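# Place red block flat, green block upright in dish

## Task

Put the red block into the pink dish lying flat, and put the green block into the same dish standing upright on one of its ends.

## Robot and tools

Robot: two arms on a table. left_arm (base near x -0.011, y +0.265, z +0.024 m) carries a left hand; right_arm (base near x -0.046, y -0.333, z +0.013 m) carries a right hand. Both bases are turned only slightly about z. A two-camera stand is fixed to the floor behind them. A loose object may occasionally get nudged by an outside push.

Scene frame: origin at table-top height, halfway between the nominal bases; +z up, +x away from the robot over the table, +y toward left_arm. Image left/right does not match arm names.

execute_actions(actions, cameras). actions is a list of actions run in order; each action lasts 0.5 s and is a table of at most 15 rows, one row per 1/30 s step. A short table keeps its final row for the remaining steps. Every row has exactly 48 numbers, each in [-1, 1], covering both arms even if one is idle: left_arm dx, dy, dz, rx, ry, rz; then 16 left hand motor goals; left current_limit; left speed; then the same 24 for right_arm.

Arm numbers are offsets, not poses. They are taken from that arm's Hand target at the moment the action begins, along that target's own axes. Each row within an action is measured from that same start, not from the previous row, but the next action starts from the new target, so repeating an offset keeps moving. Scale: 1.0 = 0.6 m for dx, dy, dz and 180 degrees for the rotation vector rx, ry, rz. All zeros re-requests the current target. Orientation is clipped to within 40 degrees of the measured one each step; position is favoured when both cannot be met.

Hand numbers are absolute goals, not offsets. Order per hand: index_mcp, index_abd, index_pip, index_dip, thumb_cmc, thumb_axl, thumb_mcp, thumb_ipl, middle_mcp, middle_abd, middle_pip, middle_dip, ring_mcp, ring_abd, ring_pip, ring_dip. Each maps linearly between its stops (degrees at +1, at -1; value where straight): finger _mcp +128/-18, straight -0.75; _abd +60/-60, 0.00 (positive spreads away from thumb); _pip +108/-29, -0.58; _dip +117/-21, -0.70; thumb_cmc +120/-20, -0.71 (toward +1 brings thumb in front of palm); thumb_axl +140/-27, -0.68 (about +0.40 is a quarter turn); thumb_mcp +109/-69, -0.23; thumb_ipl +108/-77, -0.17. Toward +1 bends fingers toward the palm. current_limit maps -1..+1 to 0..550 mA (floor 11 mA); very low values may not lift a finger. speed sets goal travel rate to (speed+1)/2 of 8.5 rad/s. Start values: current_limit +0.4, speed -0.6; settings persist. A 0 is a real goal, so to hold a hand unchanged resend its hand_goal, hand_current_limit and hand_speed.

cameras: list of names (cam_high 896x504, cam_left_wrist 672x504, cam_right_wrist 672x504), ["all"], or []. Default: all images when actions is empty, none otherwise. A wrong name voids the call. An empty actions list gives a full look without moving.

zoom_image(camera, region): enlarges [x0, y0, x1, y1] pixels (top-left origin, at most 504 by 504) of the newest image from that camera. finished_scene(scene=1, optional): ends the scene permanently; the result must hold once the robot lets go.

Hand geometry (right hand; left is mirrored so its +x points toward the thumb): the hand point sits in front of the palm near the index/middle knuckles. +z runs along straight fingers to the tips, +y out of the palm face (palm at y -0.062), +x across the palm away from the thumb. Straight fingertips reach about z +0.12 to +0.16; fingers lie at y -0.076, index 0.023 m toward the thumb, middle and ring 0.023 and 0.068 m away. A rigid mast near the wrist (x +0.05 to +0.10, z -0.16 to -0.11, up to y +0.06) can strike objects. Fingertips have rubber caps.

Results: end_effector_position (m) and end_effector_quat_wxyz per arm in the scene frame (may be a few cm off, worse at long reach); Hand target, the clipped pose the next offsets start from; joint positions, velocities ("within noise" means still) and torques (include gravity, noisy, numbers 3 and 4 wrap at ±28 N m); per-step positions during motion. Per hand motor: hand_goal, hand_measured (same scale), hand_current_ma, hand_state (moving, goal, blocked, overload), plus hand_current_limit and hand_speed. A grip presses only while the goal lies past the object's surface.

Practical points: the hand often stops short of its target, and gravity makes it sag, more when loaded; send the remaining gap, or aim higher. Resting a few cm off is not proof of contact. Near the first joint axis a small move can swing the whole arm. To stop pressing into something, command the target back past the hand point.

Avoid: dropping or releasing moving blocks, letting anything fall far or off the table, slamming into the table, dish or fixed stand, and any contact between the two arms (including one hand gripping the other). A motor drawing 495 mA or more for 5 s shuts off for 10 s and drops its load; an arm stop discards new hand commands while old ones keep acting. Holding loads, stretched poses or pushing at unreachable targets heats motors; MOTOR HOT warns near 85 °C, and at 100 °C the arm goes limp for 30 s or more. Keep effort and motion smooth and brief.

Each tool is called after "Request:" as name(argument=value, ...) on one line, values as JSON.

## Session

Request:
execute_actions(actions=[])

Scene clock: 0.00 s.
left_arm: end_effector_position=(+0.2886, -0.1008, +0.1800) hand_goal=(-0.754, +0.000, -0.576, -0.696, -0.714, -0.678, -0.226, -0.168, -0.754, +0.000, -0.576, -0.696, -0.754, +0.000, -0.576, -0.696) hand_measured=(-0.754, +0.000, -0.576, -0.696, -0.714, -0.678, -0.226, -0.168, -0.754, +0.000, -0.576, -0.696, -0.754, +0.000, -0.576, -0.696) hand_current_ma=(+0, +0, +0, +0, +0, +0, +0, +0, +0, +0, +0, +0, +0, +0, +0, +0) hand_state=(goal, goal, goal, goal, goal, goal, goal, goal, goal, goal, goal, goal, goal, goal, goal, goal) hand_current_limit=0.40 hand_speed=-0.60 end_effector_quat_wxyz=(-0.059, +0.985, +0.164, -0.007) | right_arm: end_effector_position=(+0.4445, -0.4341, +0.2125) hand_goal=(-0.754, +0.000, -0.576, -0.696, -0.714, -0.678, -0.226, -0.168, -0.754, +0.000, -0.576, -0.696, -0.754, +0.000, -0.576, -0.696) hand_measured=(-0.754, +0.000, -0.576, -0.696, -0.714, -0.678, -0.226, -0.168, -0.754, +0.000, -0.576, -0.696, -0.754, +0.000, -0.576, -0.696) hand_current_ma=(+0, +0, +0, +0, +0, +0, +0, +0, +0, +0, +0, +0, +0, +0, +0, +0) hand_state=(goal, goal, goal, goal, goal, goal, goal, goal, goal, goal, goal, goal, goal, goal, goal, goal) hand_current_limit=0.40 hand_speed=-0.60 end_effector_quat_wxyz=(+0.111, +0.906, +0.393, +0.109)
Joint positions: left_arm=[-0.891 1.455 1.182 -1.407 -0.046 0.354] | right_arm=[-0.067 1.356 1.088 -1.009 0.111 0.719]
Joint velocities: within noise
Joint torques (N m): no reading
Heat: left arm: hottest waist 30 °C; right arm: hottest shoulder 27 °C.
Hand target: left_arm +0.2937, -0.1069, +0.1898; -0.049, +0.985, +0.165, -0.002 | right_arm +0.4521, -0.4343, +0.2230; +0.116, +0.905, +0.392, +0.120

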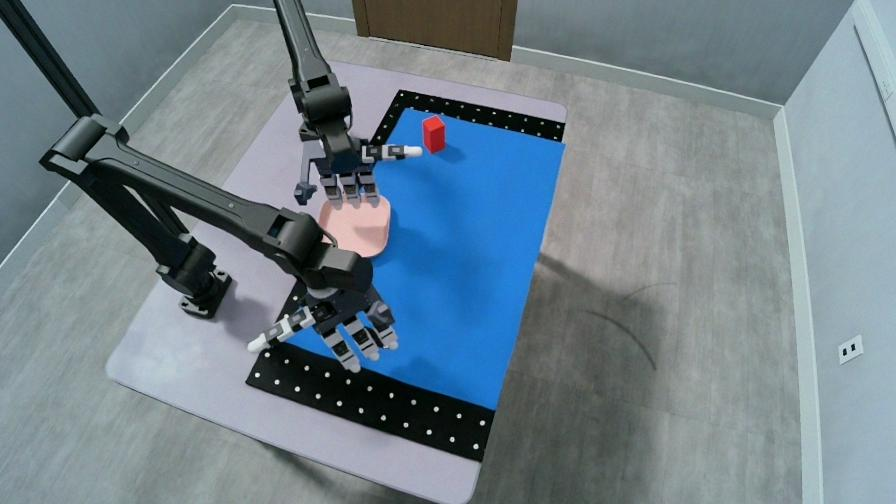

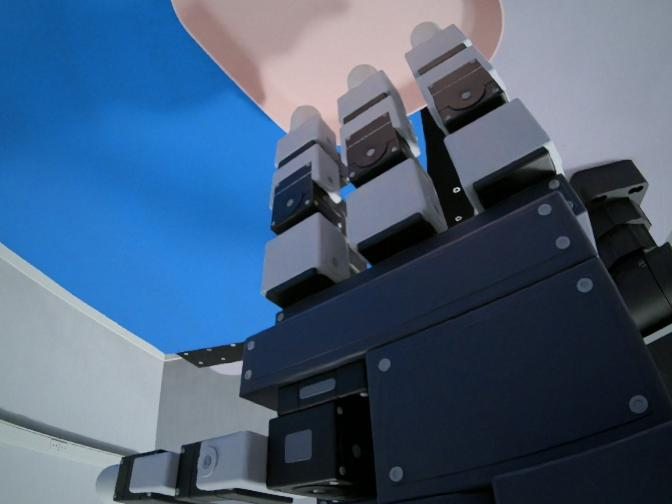

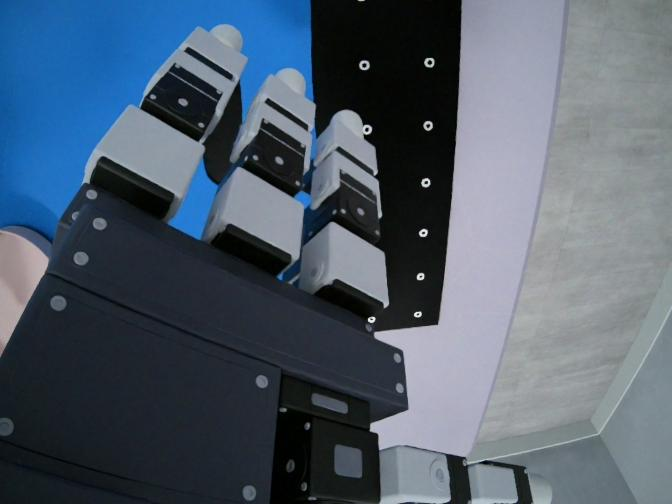

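Request:
zoom_image(camera="cam_high", region=[200, 80, 500, 400])

Request:
zoom_image(camera="cam_high", region=[370, 80, 500, 180])

Scaled by 1.575.

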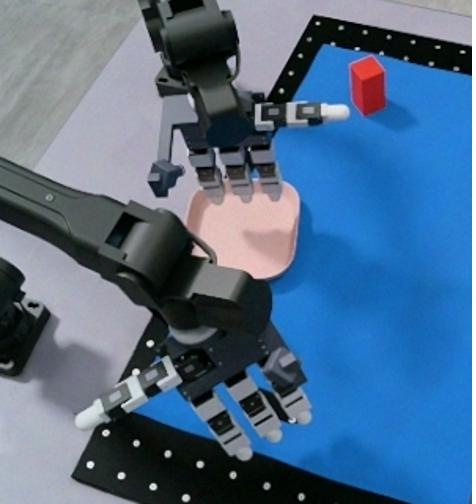

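Scaled by 3.877.

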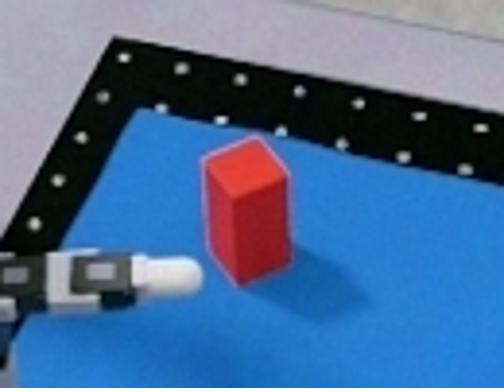

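Request:
execute_actions(actions=[[[-0.011,-0.075,-0.042,0,0,0,-0.754,0,-0.576,-0.696,-0.714,-0.678,-0.226,-0.168,-0.754,0,-0.576,-0.696,-0.754,0,-0.576,-0.696,0.4,-0.6,-0.042,-0.002,-0.071,0,0,0,-0.754,0,-0.576,-0.696,-0.714,-0.678,-0.226,-0.168,-0.754,0,-0.576,-0.696,-0.754,0,-0.576,-0.696,0.4,-0.6]],[[-0.011,-0.075,-0.042,0,0,0,-0.754,0,-0.576,-0.696,-0.714,-0.678,-0.226,-0.168,-0.754,0,-0.576,-0.696,-0.754,0,-0.576,-0.696,0.4,-0.6,-0.042,-0.002,-0.071,0,0,0,-0.754,0,-0.576,-0.696,-0.714,-0.678,-0.226,-0.168,-0.754,0,-0.576,-0.696,-0.754,0,-0.576,-0.696,0.4,-0.6]],[[-0.011,-0.075,-0.042,0,0,0,-0.754,0,-0.576,-0.696,-0.714,-0.678,-0.226,-0.168,-0.754,0,-0.576,-0.696,-0.754,0,-0.576,-0.696,0.4,-0.6,-0.042,-0.002,-0.071,0,0,0,-0.754,0,-0.576,-0.696,-0.714,-0.678,-0.226,-0.168,-0.754,0,-0.576,-0.696,-0.754,0,-0.576,-0.696,0.4,-0.6]],[[-0.011,-0.075,-0.042,0,0,0,-0.754,0,-0.576,-0.696,-0.714,-0.678,-0.226,-0.168,-0.754,0,-0.576,-0.696,-0.754,0,-0.576,-0.696,0.4,-0.6,-0.042,-0.002,-0.071,0,0,0,-0.754,0,-0.576,-0.696,-0.714,-0.678,-0.226,-0.168,-0.754,0,-0.576,-0.696,-0.754,0,-0.576,-0.696,0.4,-0.6]]], cameras=["cam_high"])

Scene clock: 317.83 s.
left_arm: end_effector_position=(+0.2120, +0.0411, +0.3077) hand_goal=(-0.754, +0.000, -0.576, -0.696, -0.714, -0.678, -0.226, -0.168, -0.754, +0.000, -0.576, -0.696, -0.754, +0.000, -0.576, -0.696) hand_measured=(-0.752, +0.000, -0.576, -0.696, -0.714, -0.678, -0.224, -0.168, -0.752, +0.000, -0.576, -0.696, -0.752, +0.000, -0.576, -0.696) hand_current_ma=(+0, +0, +0, +0, +0, +0, +0, +0, +0, +0, +0, +0, +0, +0, +0, +0) hand_state=(goal, goal, goal, goal, goal, goal, goal, goal, goal, goal, goal, goal, goal, goal, goal, goal) hand_current_limit=0.40 hand_speed=-0.60 end_effector_quat_wxyz=(-0.005, +0.986, +0.164, +0.029) | right_arm: end_effector_position=(+0.3222, -0.4821, +0.3451) hand_goal=(-0.754, +0.000, -0.576, -0.696, -0.714, -0.678, -0.226, -0.168, -0.754, +0.000, -0.576, -0.696, -0.754, +0.000, -0.576, -0.696) hand_measured=(-0.754, +0.000, -0.576, -0.696, -0.714, -0.678, -0.224, -0.168, -0.754, +0.000, -0.576, -0.696, -0.754, +0.000, -0.576, -0.696) hand_current_ma=(+0, +0, +0, +0, +0, +0, +2, +0, +0, +0, +0, +0, +0, +0, +0, +0) hand_state=(goal, goal, goal, goal, goal, goal, goal, goal, goal, goal, goal, goal, goal, goal, goal, goal) hand_current_limit=0.40 hand_speed=-0.60 end_effector_quat_wxyz=(+0.105, +0.908, +0.392, +0.103)
Joint positions: left_arm=[-0.759 0.919 1.068 -1.691 -0.051 0.491] | right_arm=[-0.248 1.029 1.182 -1.435 0.055 0.549]
Joint torques (N m): left_arm=[0.97 -3.02 7.77 0.61 -0.13 0.18] | right_arm=[-0.67 -4.19 14.57 0.9 -0.01 -0.14]
Heat: left arm: hottest shoulder 31 °C; right arm: hottest elbow 39 °C.
Hand target: left_arm +0.2121, +0.0442, +0.3072; -0.049, +0.985, +0.165, -0.002 | right_arm +0.3295, -0.4856, +0.3698; +0.116, +0.905, +0.392, +0.120
Off the commanded pose: left_arm 0.003 m, 6 deg | right_arm 0.026 m, 2 deg.
joint sent to its limit (left arm) — joint 4 (wrist pitch), lower limit. The joint targets are off in orientation, not in position.
Step readings (end_effector_position of left_arm | right_arm):
0: (+0.2886, -0.1008, +0.1800) | (+0.4445, -0.4341, +0.2125)
1: (+0.2886, -0.1008, +0.1800) | (+0.4445, -0.4341, +0.2125)
2: (+0.2881, -0.1000, +0.1805) | (+0.4434, -0.4343, +0.2127)
4: (+0.2847, -0.0957, +0.1830) | (+0.4372, -0.4350, +0.2148)
8: (+0.2753, -0.0814, +0.1987) | (+0.4236, -0.4418, +0.2328)
15: (+0.2713, -0.0742, +0.2183) | (+0.4154, -0.4450, +0.2477)
16: (+0.2712, -0.0736, +0.2180) | (+0.4149, -0.4450, +0.2474)
17: (+0.2698, -0.0717, +0.2175) | (+0.4129, -0.4455, +0.2467)
19: (+0.2653, -0.0637, +0.2178) | (+0.4052, -0.4471, +0.2477)
23: (+0.2556, -0.0443, +0.2295) | (+0.3889, -0.4550, +0.2615)
30: (+0.2514, -0.0350, +0.2466) | (+0.3800, -0.4574, +0.2727)
31: (+0.2511, -0.0348, +0.2465) | (+0.3797, -0.4571, +0.2724)
32: (+0.2501, -0.0328, +0.2464) | (+0.3779, -0.4578, +0.2722)
34: (+0.2460, -0.0257, +0.2482) | (+0.3703, -0.4594, +0.2731)
38: (+0.2368, -0.0073, +0.2618) | (+0.3537, -0.4674, +0.2863)
45: (+0.2310, +0.0032, +0.2762) | (+0.3511, -0.4698, +0.3084)
46: (+0.2310, +0.0033, +0.2762) | (+0.3510, -0.4697, +0.3086)
47: (+0.2307, +0.0045, +0.2763) | (+0.3492, -0.4704, +0.3083)
49: (+0.2276, +0.0112, +0.2769) | (+0.3419, -0.4720, +0.3088)
53: (+0.2189, +0.0295, +0.2907) | (+0.3265, -0.4804, +0.3233)
60: (+0.2131, +0.0403, +0.3104) | (+0.3228, -0.4825, +0.3456)
Images, in order (width x height): cam_high 896x504.

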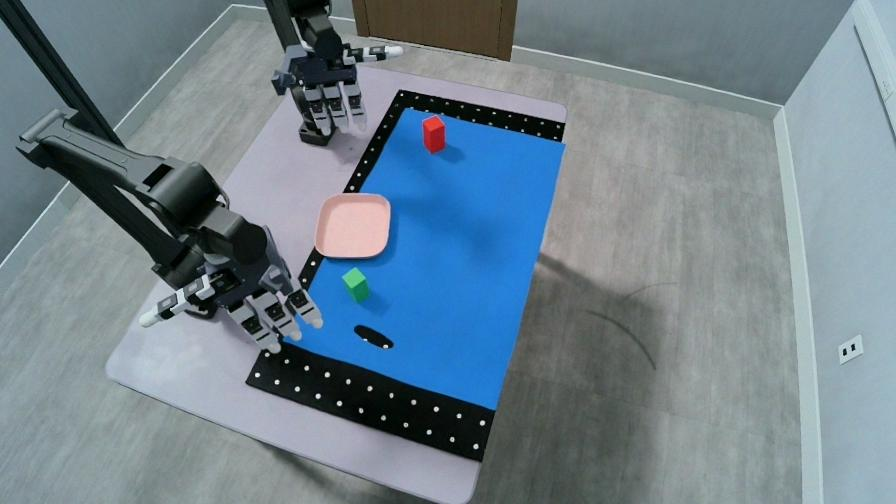

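Request:
zoom_image(camera="cam_high", region=[300, 180, 430, 310])

Scaled by 3.877.

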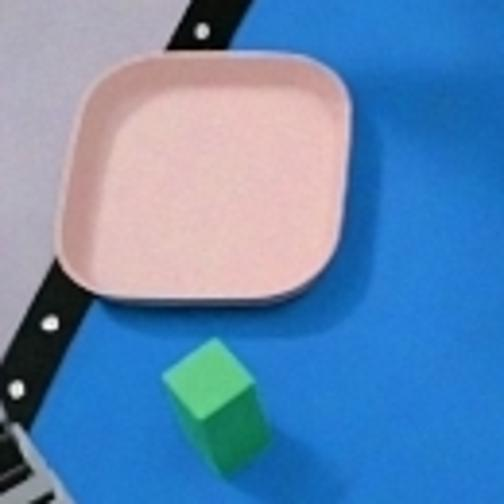

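Request:
execute_actions(actions=[[[0.097,-0.134,0.037,0,0,-0.1632,-0.754,0,-0.576,-0.696,0.643,-0.678,-0.169,0.049,-0.37,0,0.051,-0.072,-0.754,0,-0.576,-0.696,0.4,-0.6,0.0405,-0.086,0.0485,0.0547,0,-0.1244,-0.754,0,-0.576,-0.696,0.6,-0.678,-0.169,0.049,-0.37,0,0.051,-0.072,-0.754,0,-0.576,-0.696,0.4,-0.6]],[[0.15,-0.069,0.037,0,0,-0.1632,-0.754,0,-0.576,-0.696,0.643,-0.678,-0.169,0.049,-0.37,0,0.051,-0.072,-0.754,0,-0.576,-0.696,0.4,-0.6,0.065,-0.054,0.058,0.0547,0,-0.1244,-0.754,0,-0.576,-0.696,0.6,-0.678,-0.169,0.049,-0.37,0,0.051,-0.072,-0.754,0,-0.576,-0.696,0.4,-0.6]],[[0.165,0.0135,0.037,0,0,-0.1632,-0.754,0,-0.576,-0.696,0.643,-0.678,-0.169,0.049,-0.37,0,0.051,-0.072,-0.754,0,-0.576,-0.696,0.4,-0.6,0.081,-0.014,0.067,0,0,0,-0.754,0,-0.576,-0.696,0.6,-0.678,-0.169,0.049,-0.37,0,0.051,-0.072,-0.754,0,-0.576,-0.696,0.4,-0.6]]], cameras=["cam_high"])

Scene clock: 659.03 s.
left_arm: end_effector_position=(+0.2843, +0.3289, +0.2495) hand_goal=(-0.754, +0.000, -0.576, -0.696, +0.642, -0.678, -0.170, +0.048, -0.370, +0.000, +0.050, -0.072, -0.754, +0.000, -0.576, -0.696) hand_measured=(-0.752, +0.000, -0.576, -0.696, +0.642, -0.678, -0.168, +0.048, -0.378, +0.000, +0.042, -0.076, -0.752, +0.000, -0.576, -0.696) hand_current_ma=(+0, +0, +0, +0, +0, +0, +0, +0, -1, +0, -1, +0, +0, +0, +0, +0) hand_state=(goal, goal, goal, goal, goal, goal, goal, goal, goal, goal, goal, goal, goal, goal, goal, goal) hand_current_limit=0.40 hand_speed=-0.60 end_effector_quat_wxyz=(-0.053, +0.604, +0.795, +0.019) | right_arm: end_effector_position=(+0.2991, -0.3431, +0.2497) hand_goal=(-0.754, +0.000, -0.576, -0.696, +0.600, -0.678, -0.170, +0.048, -0.370, +0.000, +0.050, -0.072, -0.754, +0.000, -0.576, -0.696) hand_measured=(-0.754, +0.000, -0.576, -0.696, +0.598, -0.678, -0.168, +0.048, -0.378, +0.000, +0.044, -0.076, -0.754, +0.000, -0.576, -0.696) hand_current_ma=(+0, +0, +0, +0, -1, +0, +2, -1, -9, +0, -4, -3, +0, +0, +0, +0) hand_state=(goal, goal, goal, goal, goal, goal, goal, goal, goal, goal, goal, goal, goal, goal, goal, goal) hand_current_limit=0.40 hand_speed=-0.60 end_effector_quat_wxyz=(-0.006, +0.694, +0.720, -0.004)
Joint positions: left_arm=[0.005 0.939 0.928 -1.619 -0.095 -0.261] | right_arm=[-0.012 1.018 1.01 -1.578 -0.003 0.001]
Joint torques (N m): left_arm=[0.56 -2.61 10.91 1.25 -0.27 -0.15] | right_arm=[0.91 -4.6 8.87 0.92 0.04 0.08]
Heat: left arm: hottest waist 29 °C; right arm: hottest elbow 52 °C.
Hand target: left_arm +0.2978, +0.3341, +0.2665; -0.036, +0.593, +0.803, +0.033 | right_arm +0.2988, -0.3416, +0.2513; +0.000, +0.695, +0.719, +0.000
Off the commanded pose: left_arm 0.022 m, 3 deg | right_arm 0.002 m, 1 deg.
Step readings (end_effector_position of left_arm | right_arm):
0: (+0.2120, +0.0411, +0.3076) | (+0.3223, -0.4821, +0.3451)
1: (+0.2122, +0.0415, +0.3071) | (+0.3224, -0.4817, +0.3449)
2: (+0.2134, +0.0446, +0.3054) | (+0.3224, -0.4791, +0.3436)
4: (+0.2190, +0.0636, +0.2961) | (+0.3213, -0.4702, +0.3399)
8: (+0.2290, +0.1087, +0.2849) | (+0.3198, -0.4523, +0.3346)
15: (+0.2378, +0.1328, +0.2913) | (+0.3209, -0.4415, +0.3320)
16: (+0.2385, +0.1342, +0.2911) | (+0.3211, -0.4405, +0.3318)
17: (+0.2403, +0.1384, +0.2906) | (+0.3204, -0.4378, +0.3301)
19: (+0.2465, +0.1587, +0.2863) | (+0.3158, -0.4281, +0.3222)
23: (+0.2562, +0.2057, +0.2786) | (+0.3060, -0.4082, +0.3036)
30: (+0.2620, +0.2314, +0.2756) | (+0.3066, -0.3958, +0.2986)
31: (+0.2627, +0.2328, +0.2744) | (+0.3068, -0.3950, +0.2980)
32: (+0.2636, +0.2368, +0.2732) | (+0.3069, -0.3925, +0.2956)
34: (+0.2675, +0.2576, +0.2708) | (+0.3056, -0.3803, +0.2843)
38: (+0.2744, +0.3054, +0.2644) | (+0.2972, -0.3484, +0.2546)
45: (+0.2839, +0.3270, +0.2505) | (+0.2987, -0.3420, +0.2494)
Images, in order (width x height): cam_high 896x504.

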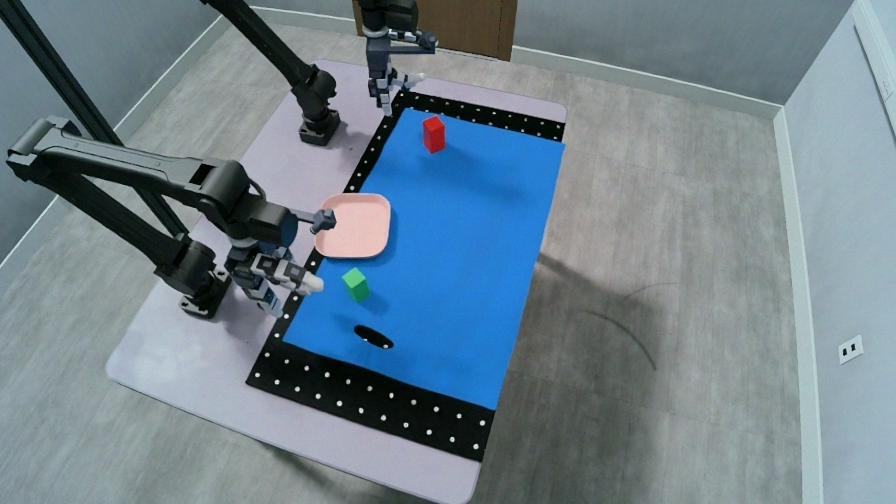

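Request:
execute_actions(actions=[[[-0.166,0.0355,0.023,0,-0.2097,0,-0.754,0,-0.576,-0.696,0.643,-0.678,-0.169,0.049,-0.37,0,0.051,-0.072,-0.754,0,-0.576,-0.696,0.4,-0.6,0.195,0.0585,0,0,0.1944,0,-0.754,0,-0.576,-0.696,0.6,-0.678,-0.169,0.049,-0.37,0,0.051,-0.072,-0.754,0,-0.576,-0.696,0.4,-0.6]],[[-0.134,0.064,-0.058,0,-0.2097,0,-0.754,0,-0.576,-0.696,0.643,-0.678,-0.169,0.049,-0.37,0,0.051,-0.072,-0.754,0,-0.576,-0.696,0.4,-0.6,0.157,0.0425,-0.023,0,0.1944,0,-0.754,0,-0.576,-0.696,0.6,-0.678,-0.169,0.049,-0.37,0,0.051,-0.072,-0.754,0,-0.576,-0.696,0.4,-0.6]]])

Scene clock: 722.70 s.
left_arm: end_effector_position=(+0.3865, +0.2104, +0.3018) hand_goal=(-0.754, +0.000, -0.576, -0.696, +0.642, -0.678, -0.170, +0.048, -0.370, +0.000, +0.050, -0.072, -0.754, +0.000, -0.576, -0.696) hand_measured=(-0.752, -0.004, -0.576, -0.696, +0.636, -0.678, -0.168, +0.048, -0.374, -0.002, +0.046, -0.076, -0.752, -0.004, -0.576, -0.696) hand_current_ma=(+0, +0, +0, +0, -1, +0, +0, +0, +0, +0, +0, +0, +0, +0, +0, +0) hand_state=(goal, goal, goal, goal, goal, goal, goal, goal, goal, goal, goal, goal, goal, goal, goal, goal) hand_current_limit=0.40 hand_speed=-0.60 end_effector_quat_wxyz=(+0.452, +0.477, +0.669, -0.348) | right_arm: end_effector_position=(+0.3450, -0.1552, +0.3085) hand_goal=(-0.754, +0.000, -0.576, -0.696, +0.600, -0.678, -0.170, +0.048, -0.370, +0.000, +0.050, -0.072, -0.754, +0.000, -0.576, -0.696) hand_measured=(-0.754, -0.004, -0.576, -0.696, +0.594, -0.678, -0.168, +0.048, -0.374, -0.002, +0.046, -0.076, -0.754, -0.004, -0.576, -0.696) hand_current_ma=(+0, -3, +0, +0, -6, +0, +2, -1, -4, -1, -3, -2, +0, -3, +0, +0) hand_state=(goal, goal, goal, goal, goal, goal, goal, goal, goal, goal, goal, goal, goal, goal, goal, goal) hand_current_limit=0.40 hand_speed=-0.60 end_effector_quat_wxyz=(-0.417, +0.572, +0.588, +0.392)
Joint positions: left_arm=[0.237 1.053 0.902 -1.286 1.21 -0.18] | right_arm=[0.016 1.154 1.016 -1.373 -1.218 0.08]
Joint torques (N m): left_arm=[-0.44 -3.49 10.28 1.65 1.5 0.36] | right_arm=[0.85 -6.07 11.45 1.01 -1.59 -0.06]
Heat: left arm: hottest elbow 31 °C; right arm: hottest elbow 41 °C.
Hand target: left_arm +0.3976, +0.2107, +0.3160; +0.463, +0.489, +0.658, -0.337 | right_arm +0.3528, -0.1532, +0.3166; -0.413, +0.569, +0.589, +0.398
Off the commanded pose: left_arm 0.018 m, 3 deg | right_arm 0.011 m, 1 deg.
Step readings (end_effector_position of left_arm | right_arm):
0: (+0.2843, +0.3290, +0.2495) | (+0.2991, -0.3432, +0.2497)
1: (+0.2845, +0.3277, +0.2491) | (+0.2990, -0.3417, +0.2495)
2: (+0.2871, +0.3158, +0.2456) | (+0.2988, -0.3283, +0.2485)
4: (+0.2990, +0.2847, +0.2430) | (+0.2990, -0.2889, +0.2493)
8: (+0.3268, +0.2513, +0.2541) | (+0.3074, -0.2400, +0.2524)
15: (+0.3405, +0.2462, +0.2495) | (+0.3232, -0.2274, +0.2498)
16: (+0.3407, +0.2444, +0.2485) | (+0.3236, -0.2256, +0.2509)
17: (+0.3428, +0.2338, +0.2525) | (+0.3232, -0.2141, +0.2575)
19: (+0.3509, +0.2146, +0.2703) | (+0.3231, -0.1880, +0.2773)
23: (+0.3689, +0.2122, +0.3020) | (+0.3293, -0.1631, +0.3044)
30: (+0.3846, +0.2112, +0.3018) | (+0.3423, -0.1553, +0.3075)

Request:
execute_actions(actions=[[[0.096,0.004,-0.014,0,0,-0.1667,-0.754,0,-0.576,-0.696,0.643,-0.678,-0.169,0.049,-0.37,0,0.051,-0.072,-0.754,0,-0.576,-0.696,0.4,-0.6,-0.087,0.001,0.01,0,0,0.1667,-0.754,0,-0.576,-0.696,0.6,-0.678,-0.169,0.049,-0.37,0,0.051,-0.072,-0.754,0,-0.576,-0.696,0.4,-0.6]],[[0.0805,0.016,-0.014,0,0,-0.1667,-0.754,0,-0.576,-0.696,0.643,-0.678,-0.169,0.049,-0.37,0,0.051,-0.072,-0.754,0,-0.576,-0.696,0.4,-0.6,-0.078,0.009,0.002,0,0,0.1667,-0.754,0,-0.576,-0.696,0.6,-0.678,-0.169,0.049,-0.37,0,0.051,-0.072,-0.754,0,-0.576,-0.696,0.4,-0.6]],[[0.061,0.018,-0.014,0,0,-0.1667,-0.754,0,-0.576,-0.696,0.643,-0.678,-0.169,0.049,-0.37,0,0.051,-0.072,-0.754,0,-0.576,-0.696,0.4,-0.6,-0.062,0.01,0.002,0,0,0.1667,-0.754,0,-0.576,-0.696,0.6,-0.678,-0.169,0.049,-0.37,0,0.051,-0.072,-0.754,0,-0.576,-0.696,0.4,-0.6]]], cameras=["all"])

Scene clock: 740.43 s.
left_arm: end_effector_position=(+0.3326, +0.2607, +0.1892) hand_goal=(-0.754, +0.000, -0.576, -0.696, +0.642, -0.678, -0.170, +0.048, -0.370, +0.000, +0.050, -0.072, -0.754, +0.000, -0.576, -0.696) hand_measured=(-0.746, -0.004, -0.576, -0.696, +0.638, -0.678, -0.168, +0.048, -0.366, -0.002, +0.048, -0.076, -0.746, -0.004, -0.576, -0.696) hand_current_ma=(+1, +0, +0, +0, +0, +0, +0, +0, +0, +0, +0, +0, +1, +0, +0, +0) hand_state=(goal, goal, goal, goal, goal, goal, goal, goal, goal, goal, goal, goal, goal, goal, goal, goal) hand_current_limit=0.40 hand_speed=-0.60 end_effector_quat_wxyz=(+0.071, -0.121, +0.803, -0.579) | right_arm: end_effector_position=(+0.3014, -0.1871, +0.1934) hand_goal=(-0.754, +0.000, -0.576, -0.696, +0.600, -0.678, -0.170, +0.048, -0.370, +0.000, +0.050, -0.072, -0.754, +0.000, -0.576, -0.696) hand_measured=(-0.746, -0.002, -0.576, -0.696, +0.598, -0.678, -0.168, +0.048, -0.366, -0.002, +0.048, -0.076, -0.746, -0.002, -0.576, -0.696) hand_current_ma=(+8, -1, +0, +0, -1, +0, +2, -1, +3, -1, -1, -2, +10, -2, +0, +0) hand_state=(goal, goal, goal, goal, goal, goal, goal, goal, goal, goal, goal, goal, goal, goal, goal, goal) hand_current_limit=0.40 hand_speed=-0.60 end_effector_quat_wxyz=(-0.584, +0.811, +0.018, -0.032)
Joint positions: left_arm=[0.379 1.409 1.02 -1.509 1.226 -1.253] | right_arm=[-0.021 1.423 1.085 -1.375 -1.246 1.454]
Joint torques (N m): left_arm=[-0.09 -9.58 8.81 0.53 1.02 -0.12] | right_arm=[-0.44 -9.52 9.73 0.34 -1.24 0.14]
Heat: left arm: hottest elbow 33 °C; right arm: hottest elbow 41 °C.
Hand target: left_arm +0.3405, +0.2652, +0.2004; +0.089, -0.119, +0.811, -0.566 | right_arm +0.3066, -0.1879, +0.2015; -0.573, +0.819, +0.014, -0.010
Off the commanded pose: left_arm 0.015 m, 3 deg | right_arm 0.010 m, 3 deg.
Step readings (end_effector_position of left_arm | right_arm):
0: (+0.3865, +0.2104, +0.3019) | (+0.3450, -0.1552, +0.3085)
1: (+0.3865, +0.2103, +0.3017) | (+0.3450, -0.1552, +0.3082)
2: (+0.3857, +0.2102, +0.3002) | (+0.3437, -0.1554, +0.3055)
4: (+0.3828, +0.2120, +0.2920) | (+0.3402, -0.1560, +0.2956)
8: (+0.3817, +0.2239, +0.2642) | (+0.3387, -0.1590, +0.2630)
15: (+0.3799, +0.2307, +0.2465) | (+0.3390, -0.1630, +0.2440)
16: (+0.3798, +0.2309, +0.2468) | (+0.3395, -0.1634, +0.2434)
17: (+0.3781, +0.2317, +0.2460) | (+0.3376, -0.1641, +0.2423)
19: (+0.3729, +0.2336, +0.2436) | (+0.3318, -0.1657, +0.2395)
23: (+0.3672, +0.2443, +0.2271) | (+0.3282, -0.1727, +0.2252)
30: (+0.3602, +0.2496, +0.2104) | (+0.3258, -0.1781, +0.2108)
31: (+0.3596, +0.2497, +0.2099) | (+0.3261, -0.1785, +0.2102)
32: (+0.3566, +0.2495, +0.2094) | (+0.3231, -0.1787, +0.2095)
34: (+0.3503, +0.2498, +0.2097) | (+0.3144, -0.1792, +0.2091)
38: (+0.3417, +0.2558, +0.2004) | (+0.3031, -0.1818, +0.1992)
45: (+0.3339, +0.2598, +0.1904) | (+0.3006, -0.1858, +0.1904)
camera_calibration:
cam_left_wrist: T_world_to_cam=[[0.816438, 0.0820228, 0.571578, -0.443909], [-0.551349, 0.40488, 0.729442, -0.112871], [-0.17159, -0.910683, 0.375783, 0.340116], [0, 0, 0, 1]] pos_world=[0.358553, 0.391848, 0.208252]
cam_right_wrist: T_world_to_cam=[[-0.777891, -0.239634, -0.580914, 0.339304], [-0.368602, -0.574694, 0.730657, -0.185315], [-0.508937, 0.782498, 0.35872, 0.350577], [0, 0, 0, 1]] pos_world=[0.374056, -0.299517, 0.206749]

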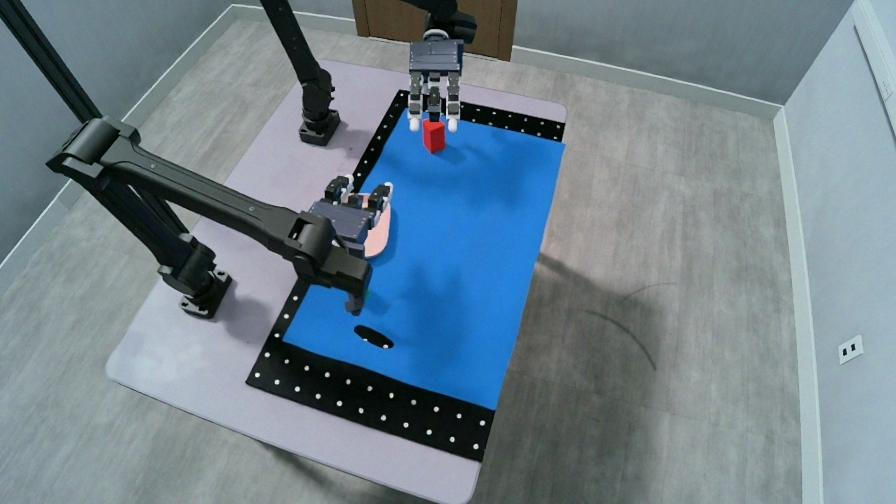

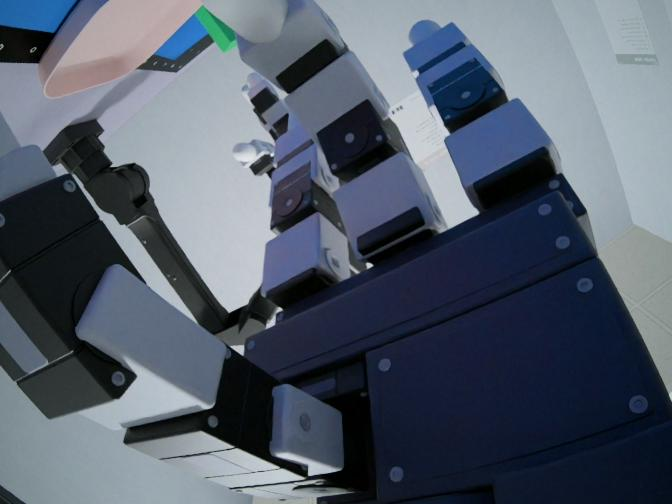

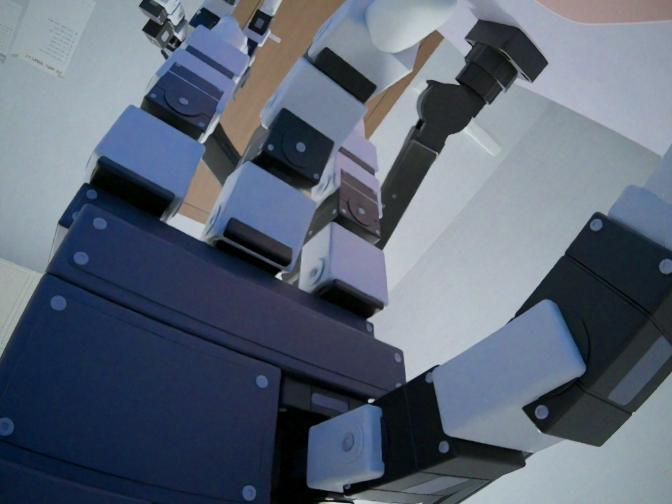

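Request:
zoom_image(camera="cam_high", region=[380, 60, 500, 170])

Request:
zoom_image(camera="cam_high", region=[290, 160, 420, 330])

Scaled by 4.200.

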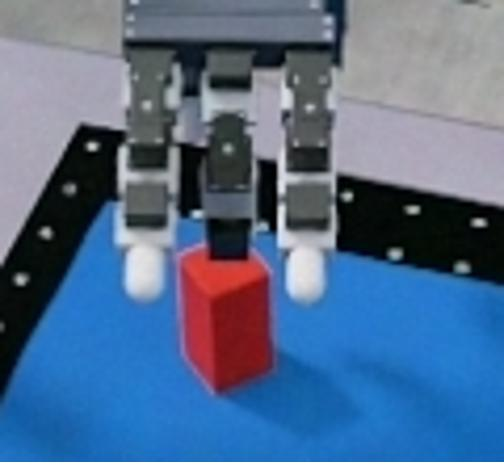

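Scaled by 2.965.

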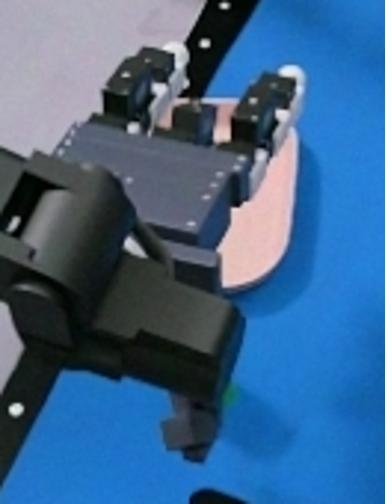

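Request:
execute_actions(actions=[[[-0.007,0.087,0.031,0,0,0,-0.754,0,-0.576,-0.696,0.643,-0.678,-0.169,0.049,-0.37,0,0.051,-0.072,-0.754,0,-0.576,-0.696,0.4,-0.6,0.0067,0.091,0.031,0,0,0,-0.754,0,-0.576,-0.696,0.6,-0.678,-0.169,0.049,-0.37,0,0.051,-0.072,-0.754,0,-0.576,-0.696,0.4,-0.6]],[[-0.0035,0.0435,0.0155,0,0,0,-0.754,0,-0.576,-0.696,0.643,-0.678,-0.169,0.049,-0.37,0,0.051,-0.072,-0.754,0,-0.576,-0.696,0.4,-0.6,0.0034,0.0455,0.0155,0,0,0,-0.754,0,-0.576,-0.696,0.6,-0.678,-0.169,0.049,-0.37,0,0.051,-0.072,-0.754,0,-0.576,-0.696,0.4,-0.6]]], cameras=["all"])

Request:
zoom_image(camera="cam_high", region=[380, 60, 500, 170])

Request:
zoom_image(camera="cam_left_wrist", region=[0, 0, 336, 252])

Scene clock: 833.20 s.
left_arm: end_effector_position=(+0.3470, +0.2683, +0.1221) hand_goal=(-0.754, +0.000, -0.576, -0.696, +0.642, -0.678, -0.170, +0.048, -0.370, +0.000, +0.050, -0.072, -0.754, +0.000, -0.576, -0.696) hand_measured=(-0.746, -0.002, -0.576, -0.696, +0.640, -0.678, -0.168, +0.048, -0.366, -0.002, +0.048, -0.076, -0.746, -0.002, -0.576, -0.696) hand_current_ma=(+1, +0, +0, +0, +0, +0, +0, +0, +0, +0, +0, +0, +1, +0, +0, +0) hand_state=(goal, goal, goal, goal, goal, goal, goal, goal, goal, goal, goal, goal, goal, goal, goal, goal) hand_current_limit=0.40 hand_speed=-0.60 end_effector_quat_wxyz=(+0.096, -0.113, +0.811, -0.566) | right_arm: end_effector_position=(+0.3143, -0.1894, +0.1219) hand_goal=(-0.754, +0.000, -0.576, -0.696, +0.600, -0.678, -0.170, +0.048, -0.370, +0.000, +0.050, -0.072, -0.754, +0.000, -0.576, -0.696) hand_measured=(-0.746, -0.002, -0.576, -0.696, +0.598, -0.678, -0.168, +0.048, -0.366, -0.002, +0.048, -0.076, -0.746, -0.002, -0.576, -0.696) hand_current_ma=(+8, -1, +0, +0, -1, +0, +2, -1, +3, -1, -1, -2, +10, -1, +0, +0) hand_state=(goal, goal, goal, goal, goal, goal, goal, goal, goal, goal, goal, goal, goal, goal, goal, goal) hand_current_limit=0.40 hand_speed=-0.60 end_effector_quat_wxyz=(-0.574, +0.819, +0.021, -0.003)
Joint positions: left_arm=[0.379 1.484 0.921 -1.225 1.214 -1.309] | right_arm=[-0.021 1.48 0.955 -1.053 -1.223 1.543]
Joint torques (N m): left_arm=[-0.32 -7.88 6.57 0.69 1.09 -0.1] | right_arm=[0.09 -8.06 7.28 0.91 -1.38 0.13]
Heat: left arm: hottest elbow 32 °C; right arm: hottest elbow 42 °C.
Hand target: left_arm +0.3471, +0.2680, +0.1173; +0.089, -0.119, +0.811, -0.566 | right_arm +0.3127, -0.1895, +0.1151; -0.573, +0.819, +0.014, -0.010
Off the commanded pose: left_arm 0.005 m, 1 deg | right_arm 0.007 m, 1 deg.
Step readings (end_effector_position of left_arm | right_arm):
0: (+0.3326, +0.2607, +0.1892) | (+0.3013, -0.1871, +0.1935)
1: (+0.3328, +0.2608, +0.1890) | (+0.3017, -0.1871, +0.1933)
2: (+0.3349, +0.2618, +0.1879) | (+0.3037, -0.1873, +0.1920)
4: (+0.3401, +0.2640, +0.1820) | (+0.3096, -0.1875, +0.1849)
8: (+0.3423, +0.2659, +0.1634) | (+0.3095, -0.1890, +0.1639)
15: (+0.3439, +0.2670, +0.1500) | (+0.3120, -0.1893, +0.1511)
16: (+0.3444, +0.2672, +0.1499) | (+0.3126, -0.1893, +0.1509)
17: (+0.3454, +0.2676, +0.1490) | (+0.3134, -0.1893, +0.1499)
19: (+0.3471, +0.2683, +0.1445) | (+0.3152, -0.1892, +0.1454)
23: (+0.3460, +0.2679, +0.1306) | (+0.3136, -0.1893, +0.1310)
30: (+0.3465, +0.2681, +0.1222) | (+0.3137, -0.1894, +0.1219)
camera_calibration:
cam_left_wrist: T_world_to_cam=[[0.787724, 0.0728394, 0.611707, -0.410456], [-0.590955, 0.369762, 0.716971, -0.0344936], [-0.173962, -0.926267, 0.334315, 0.384858], [0, 0, 0, 1]] pos_world=[0.369893, 0.399133, 0.147146]
cam_right_wrist: T_world_to_cam=[[-0.753916, -0.232413, -0.614488, 0.305112], [-0.421371, -0.546544, 0.723696, -0.106833], [-0.504041, 0.804533, 0.314117, 0.392695], [0, 0, 0, 1]] pos_world=[0.382947, -0.303413, 0.141451]

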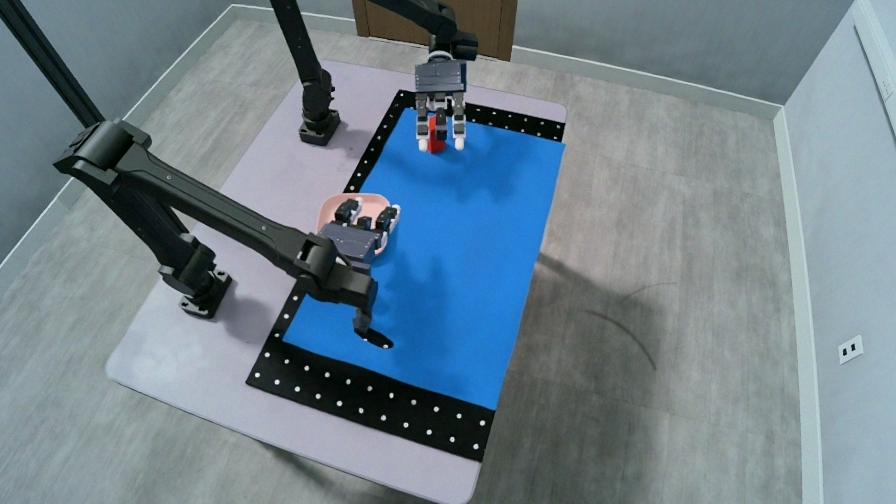

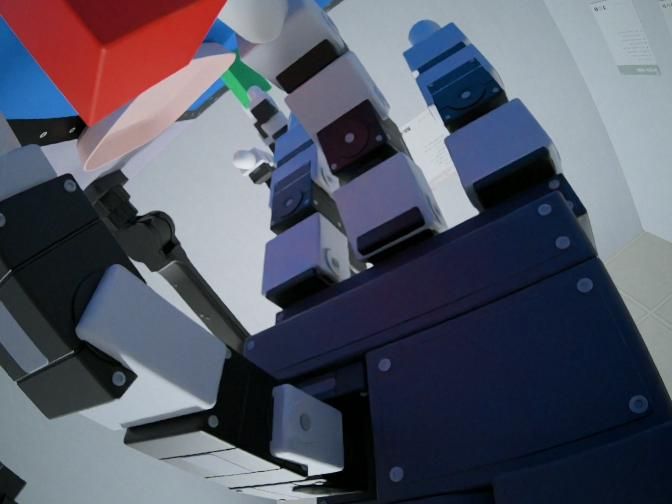

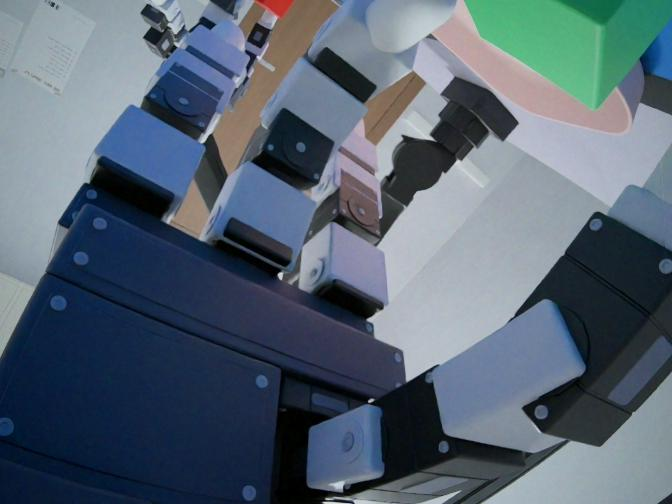

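Scaled by 4.200.

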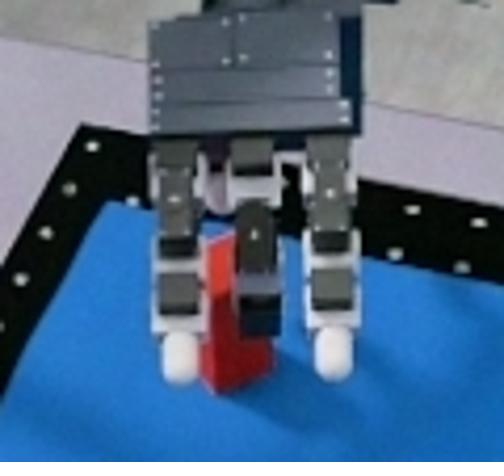

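Scaled by 1.500 from the camera's 672x504 image, which has a finer 960x720 frame.

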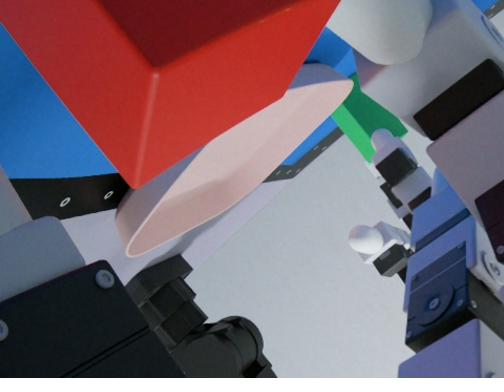

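Request:
zoom_image(camera="cam_left_wrist", region=[0, 0, 240, 180])

Request:
zoom_image(camera="cam_right_wrist", region=[432, 0, 672, 180])

Scaled by 2.100 from the camera's 672x504 image, which has a finer 960x720 frame.

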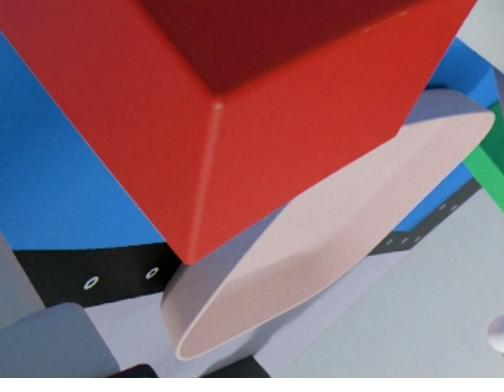

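Scaled by 2.100 from the camera's 672x504 image, which has a finer 960x720 frame.

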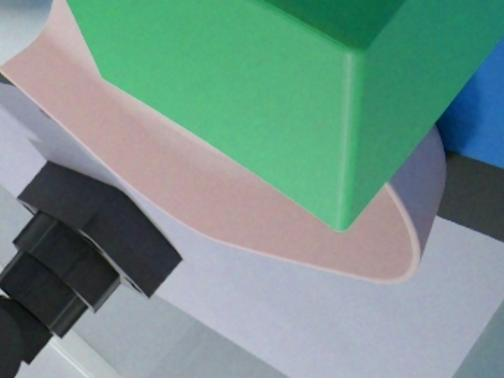

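Request:
execute_actions(actions=[[[0.008,0.056,0.031,0,0,0,-0.754,0,-0.576,-0.696,0.643,-0.678,-0.169,0.049,-0.37,0,0.051,-0.072,-0.754,0,-0.576,-0.696,0.4,-0.6,-0.005,0.059,0.023,0,0,0,-0.754,0,-0.576,-0.696,0.6,-0.678,-0.169,0.049,-0.37,0,0.051,-0.072,-0.754,0,-0.576,-0.696,0.4,-0.6]]], cameras=["all"])

Request:
zoom_image(camera="cam_high", region=[380, 60, 500, 170])

Scene clock: 1040.20 s.
left_arm: end_effector_position=(+0.3446, +0.2656, +0.0834) hand_goal=(-0.754, +0.000, -0.576, -0.696, +0.642, -0.678, -0.170, +0.048, -0.370, +0.000, +0.050, -0.072, -0.754, +0.000, -0.576, -0.696) hand_measured=(-0.744, -0.002, -0.576, -0.696, +0.640, -0.678, -0.168, +0.048, -0.366, -0.002, +0.048, -0.076, -0.746, -0.002, -0.576, -0.696) hand_current_ma=(+1, +0, +0, +0, +0, +0, +0, +0, +0, +0, +0, +0, +1, +0, +0, +0) hand_state=(goal, goal, goal, goal, goal, goal, goal, goal, goal, goal, goal, goal, goal, goal, goal, goal) hand_current_limit=0.40 hand_speed=-0.60 end_effector_quat_wxyz=(+0.098, -0.117, +0.811, -0.565) | right_arm: end_effector_position=(+0.3116, -0.1895, +0.0829) hand_goal=(-0.754, +0.000, -0.576, -0.696, +0.600, -0.678, -0.170, +0.048, -0.370, +0.000, +0.050, -0.072, -0.754, +0.000, -0.576, -0.696) hand_measured=(-0.746, -0.002, -0.576, -0.696, +0.598, -0.678, -0.168, +0.048, -0.366, -0.002, +0.048, -0.076, -0.746, -0.002, -0.576, -0.696) hand_current_ma=(+8, -1, +0, +0, -1, +0, +2, -1, +3, -1, -1, -2, +10, -1, +0, +0) hand_state=(goal, goal, goal, goal, goal, goal, goal, goal, goal, goal, goal, goal, goal, goal, goal, goal) hand_current_limit=0.40 hand_speed=-0.60 end_effector_quat_wxyz=(-0.574, +0.819, +0.019, -0.004)
Joint positions: left_arm=[0.374 1.533 0.855 -1.074 1.214 -1.35] | right_arm=[-0.021 1.535 0.896 -0.935 -1.222 1.55]
Joint torques (N m): left_arm=[-1.26 -8.12 6.12 0.81 1.24 -0.18] | right_arm=[-0.09 -7.77 6.84 0.87 -1.36 0.08]
Heat: left arm: hottest waist 28 °C; right arm: hottest elbow 36 °C.
Hand target: left_arm +0.3445, +0.2610, +0.0793; +0.089, -0.119, +0.811, -0.566 | right_arm +0.3098, -0.1888, +0.0771; -0.573, +0.819, +0.014, -0.010
Off the commanded pose: left_arm 0.006 m, 1 deg | right_arm 0.006 m, 1 deg.
Step readings (end_effector_position of left_arm | right_arm):
0: (+0.3469, +0.2683, +0.1221) | (+0.3143, -0.1894, +0.1219)
1: (+0.3470, +0.2683, +0.1220) | (+0.3143, -0.1894, +0.1218)
2: (+0.3480, +0.2688, +0.1208) | (+0.3148, -0.1894, +0.1204)
4: (+0.3481, +0.2688, +0.1137) | (+0.3157, -0.1893, +0.1144)
8: (+0.3438, +0.2669, +0.0945) | (+0.3106, -0.1895, +0.0947)
15: (+0.3438, +0.2653, +0.0836) | (+0.3106, -0.1896, +0.0830)
camera_calibration:
cam_left_wrist: T_world_to_cam=[[0.788607, 0.0786418, 0.609848, -0.386329], [-0.592386, 0.363069, 0.719207, -0.00508951], [-0.164858, -0.928437, 0.332905, 0.392362], [0, 0, 0, 1]] pos_world=[0.366331, 0.396513, 0.108643]
cam_right_wrist: T_world_to_cam=[[-0.755818, -0.231285, -0.612574, 0.279862], [-0.420946, -0.544961, 0.725136, -0.0797218], [-0.501542, 0.805931, 0.314532, 0.403132], [0, 0, 0, 1]] pos_world=[0.380153, -0.303614, 0.102447]

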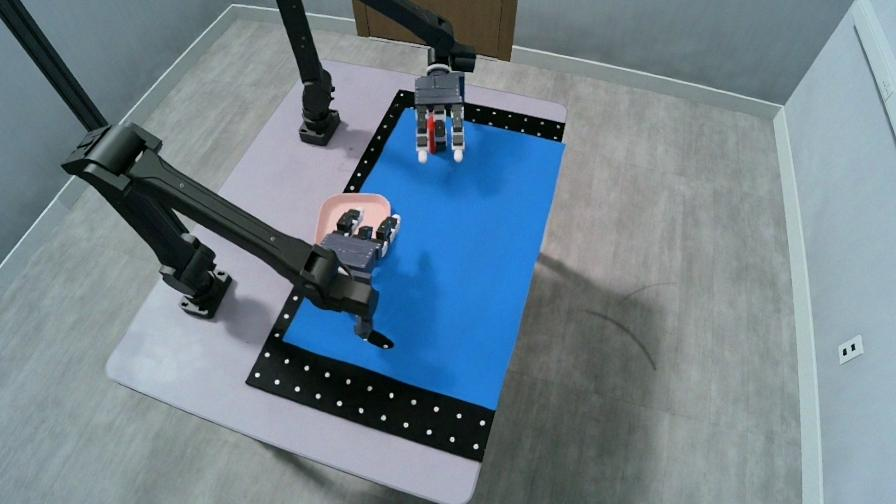

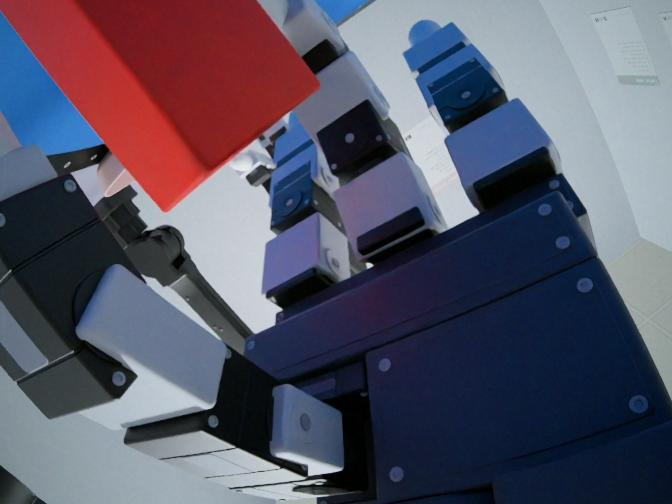

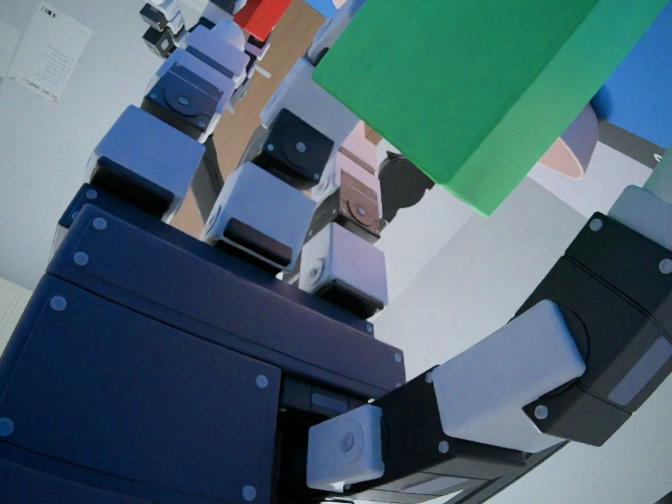

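Scaled by 4.200.

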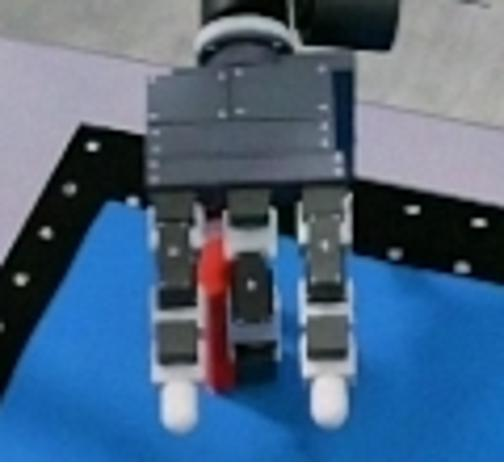

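Request:
execute_actions(actions=[[[0.005,-0.0015,0.0055,0,0,0,-0.754,0,-0.576,-0.696,0.643,-0.678,0.0,0.049,-0.37,0,0.051,-0.072,-0.754,0,-0.576,-0.696,0.4,-0.85,0,0,0,0,0,0,-0.754,0,-0.576,-0.696,0.6,-0.678,0.0,0.049,-0.37,0,0.051,-0.072,-0.754,0,-0.576,-0.696,0.4,-0.85]],[[0,0,0,0,0,0,-0.754,0,-0.576,-0.696,0.643,-0.678,0.0,0.049,-0.1,0,0.051,-0.072,-0.754,0,-0.576,-0.696,0.4,-0.85,0,0,0,0,0,0,-0.754,0,-0.576,-0.696,0.6,-0.678,0.0,0.049,-0.1,0,0.051,-0.072,-0.754,0,-0.576,-0.696,0.4,-0.85]]], cameras=["all"])

Scene clock: 1074.60 s.
left_arm: end_effector_position=(+0.3433, +0.2607, +0.0804) hand_goal=(-0.754, +0.000, -0.576, -0.696, +0.642, -0.678, +0.000, +0.048, -0.100, +0.000, +0.050, -0.072, -0.754, +0.000, -0.576, -0.696) hand_measured=(-0.744, -0.002, -0.576, -0.696, +0.620, -0.682, -0.036, +0.034, -0.210, +0.012, +0.014, -0.082, -0.746, -0.002, -0.576, -0.696) hand_current_ma=(+1, +0, +0, +0, -8, +0, -31, -6, -202, +2, -18, -2, +1, +0, +0, +0) hand_state=(goal, goal, goal, goal, blocked, goal, blocked, goal, blocked, goal, blocked, goal, goal, goal, goal, goal) hand_current_limit=0.40 hand_speed=-0.85 end_effector_quat_wxyz=(+0.094, -0.120, +0.810, -0.567) | right_arm: end_effector_position=(+0.3117, -0.1895, +0.0829) hand_goal=(-0.754, +0.000, -0.576, -0.696, +0.600, -0.678, +0.000, +0.048, -0.100, +0.000, +0.050, -0.072, -0.754, +0.000, -0.576, -0.696) hand_measured=(-0.746, -0.002, -0.576, -0.696, +0.578, -0.684, -0.016, +0.040, -0.156, +0.008, +0.036, -0.078, -0.746, -0.002, -0.576, -0.696) hand_current_ma=(+8, -1, +0, +0, -33, -7, -32, -11, -142, +6, -18, -4, +10, -1, +0, +0) hand_state=(goal, goal, goal, goal, blocked, goal, goal, goal, blocked, goal, goal, goal, goal, goal, goal, goal) hand_current_limit=0.40 hand_speed=-0.85 end_effector_quat_wxyz=(-0.574, +0.819, +0.019, -0.004)
Joint positions: left_arm=[0.364 1.533 0.844 -1.046 1.218 -1.378] | right_arm=[-0.021 1.535 0.896 -0.934 -1.222 1.551]
Joint torques (N m): left_arm=[-1.44 -8.88 5.79 0.83 1.09 -0.14] | right_arm=[-0.15 -8.7 6.9 0.75 -1.36 0.11]
Heat: left arm: hottest waist 28 °C; right arm: hottest elbow 37 °C.
Hand target: left_arm +0.3427, +0.2570, +0.0790; +0.089, -0.119, +0.811, -0.566 | right_arm +0.3098, -0.1888, +0.0771; -0.573, +0.819, +0.014, -0.010
Off the commanded pose: left_arm 0.004 m, 1 deg | right_arm 0.006 m, 1 deg.
Step readings (end_effector_position of left_arm | right_arm):
0: (+0.3445, +0.2655, +0.0834) | (+0.3116, -0.1895, +0.0829)
1: (+0.3445, +0.2656, +0.0834) | (+0.3116, -0.1895, +0.0829)
2: (+0.3448, +0.2655, +0.0834) | (+0.3116, -0.1895, +0.0829)
4: (+0.3452, +0.2651, +0.0825) | (+0.3116, -0.1895, +0.0829)
8: (+0.3435, +0.2626, +0.0805) | (+0.3116, -0.1895, +0.0829)
15: (+0.3431, +0.2614, +0.0799) | (+0.3115, -0.1895, +0.0829)
16: (+0.3431, +0.2614, +0.0799) | (+0.3115, -0.1895, +0.0829)
17: (+0.3431, +0.2614, +0.0799) | (+0.3115, -0.1895, +0.0829)
19: (+0.3431, +0.2614, +0.0799) | (+0.3115, -0.1895, +0.0829)
23: (+0.3431, +0.2614, +0.0799) | (+0.3115, -0.1895, +0.0829)
30: (+0.3433, +0.2609, +0.0803) | (+0.3117, -0.1895, +0.0829)
camera_calibration:
cam_left_wrist: T_world_to_cam=[[0.793934, 0.0825488, 0.602374, -0.385388], [-0.586127, 0.36729, 0.722186, -0.00542825], [-0.161631, -0.926436, 0.339988, 0.386449], [0, 0, 0, 1]] pos_world=[0.365253, 0.391827, 0.10468]
cam_right_wrist: T_world_to_cam=[[-0.756124, -0.230995, -0.612306, 0.279955], [-0.420886, -0.544817, 0.725279, -0.0796969], [-0.50113, 0.806112, 0.314726, 0.403123], [0, 0, 0, 1]] pos_world=[0.380154, -0.303714, 0.102347]

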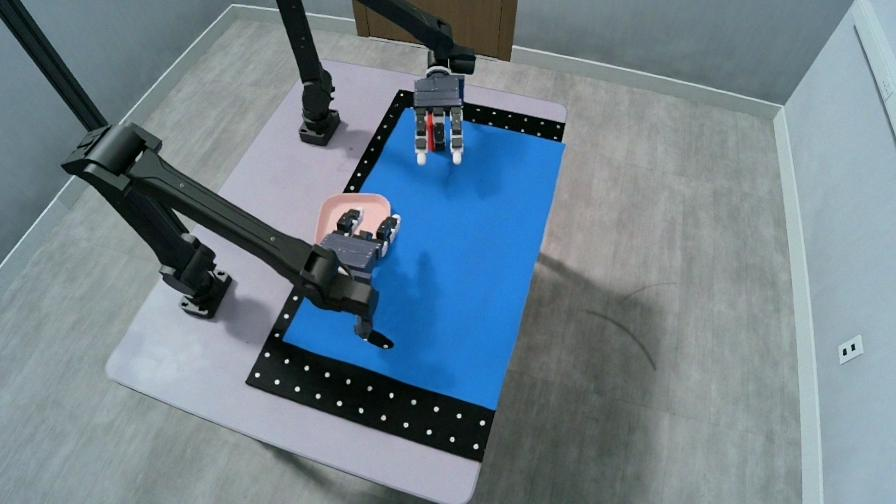

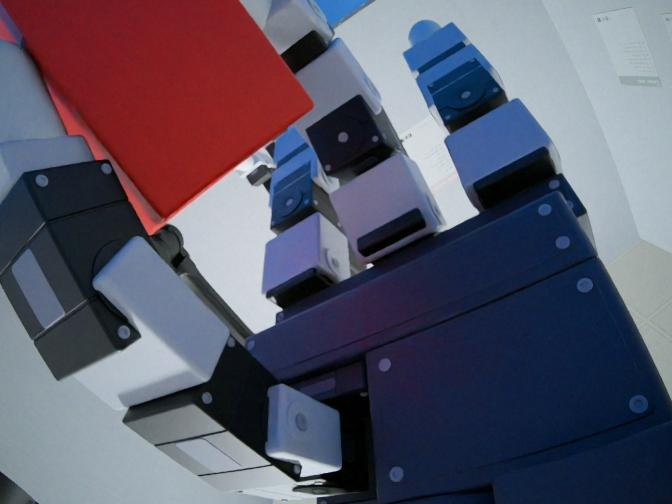

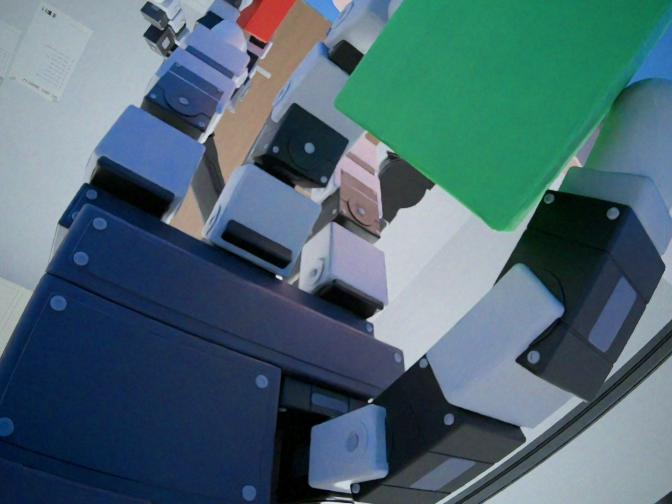

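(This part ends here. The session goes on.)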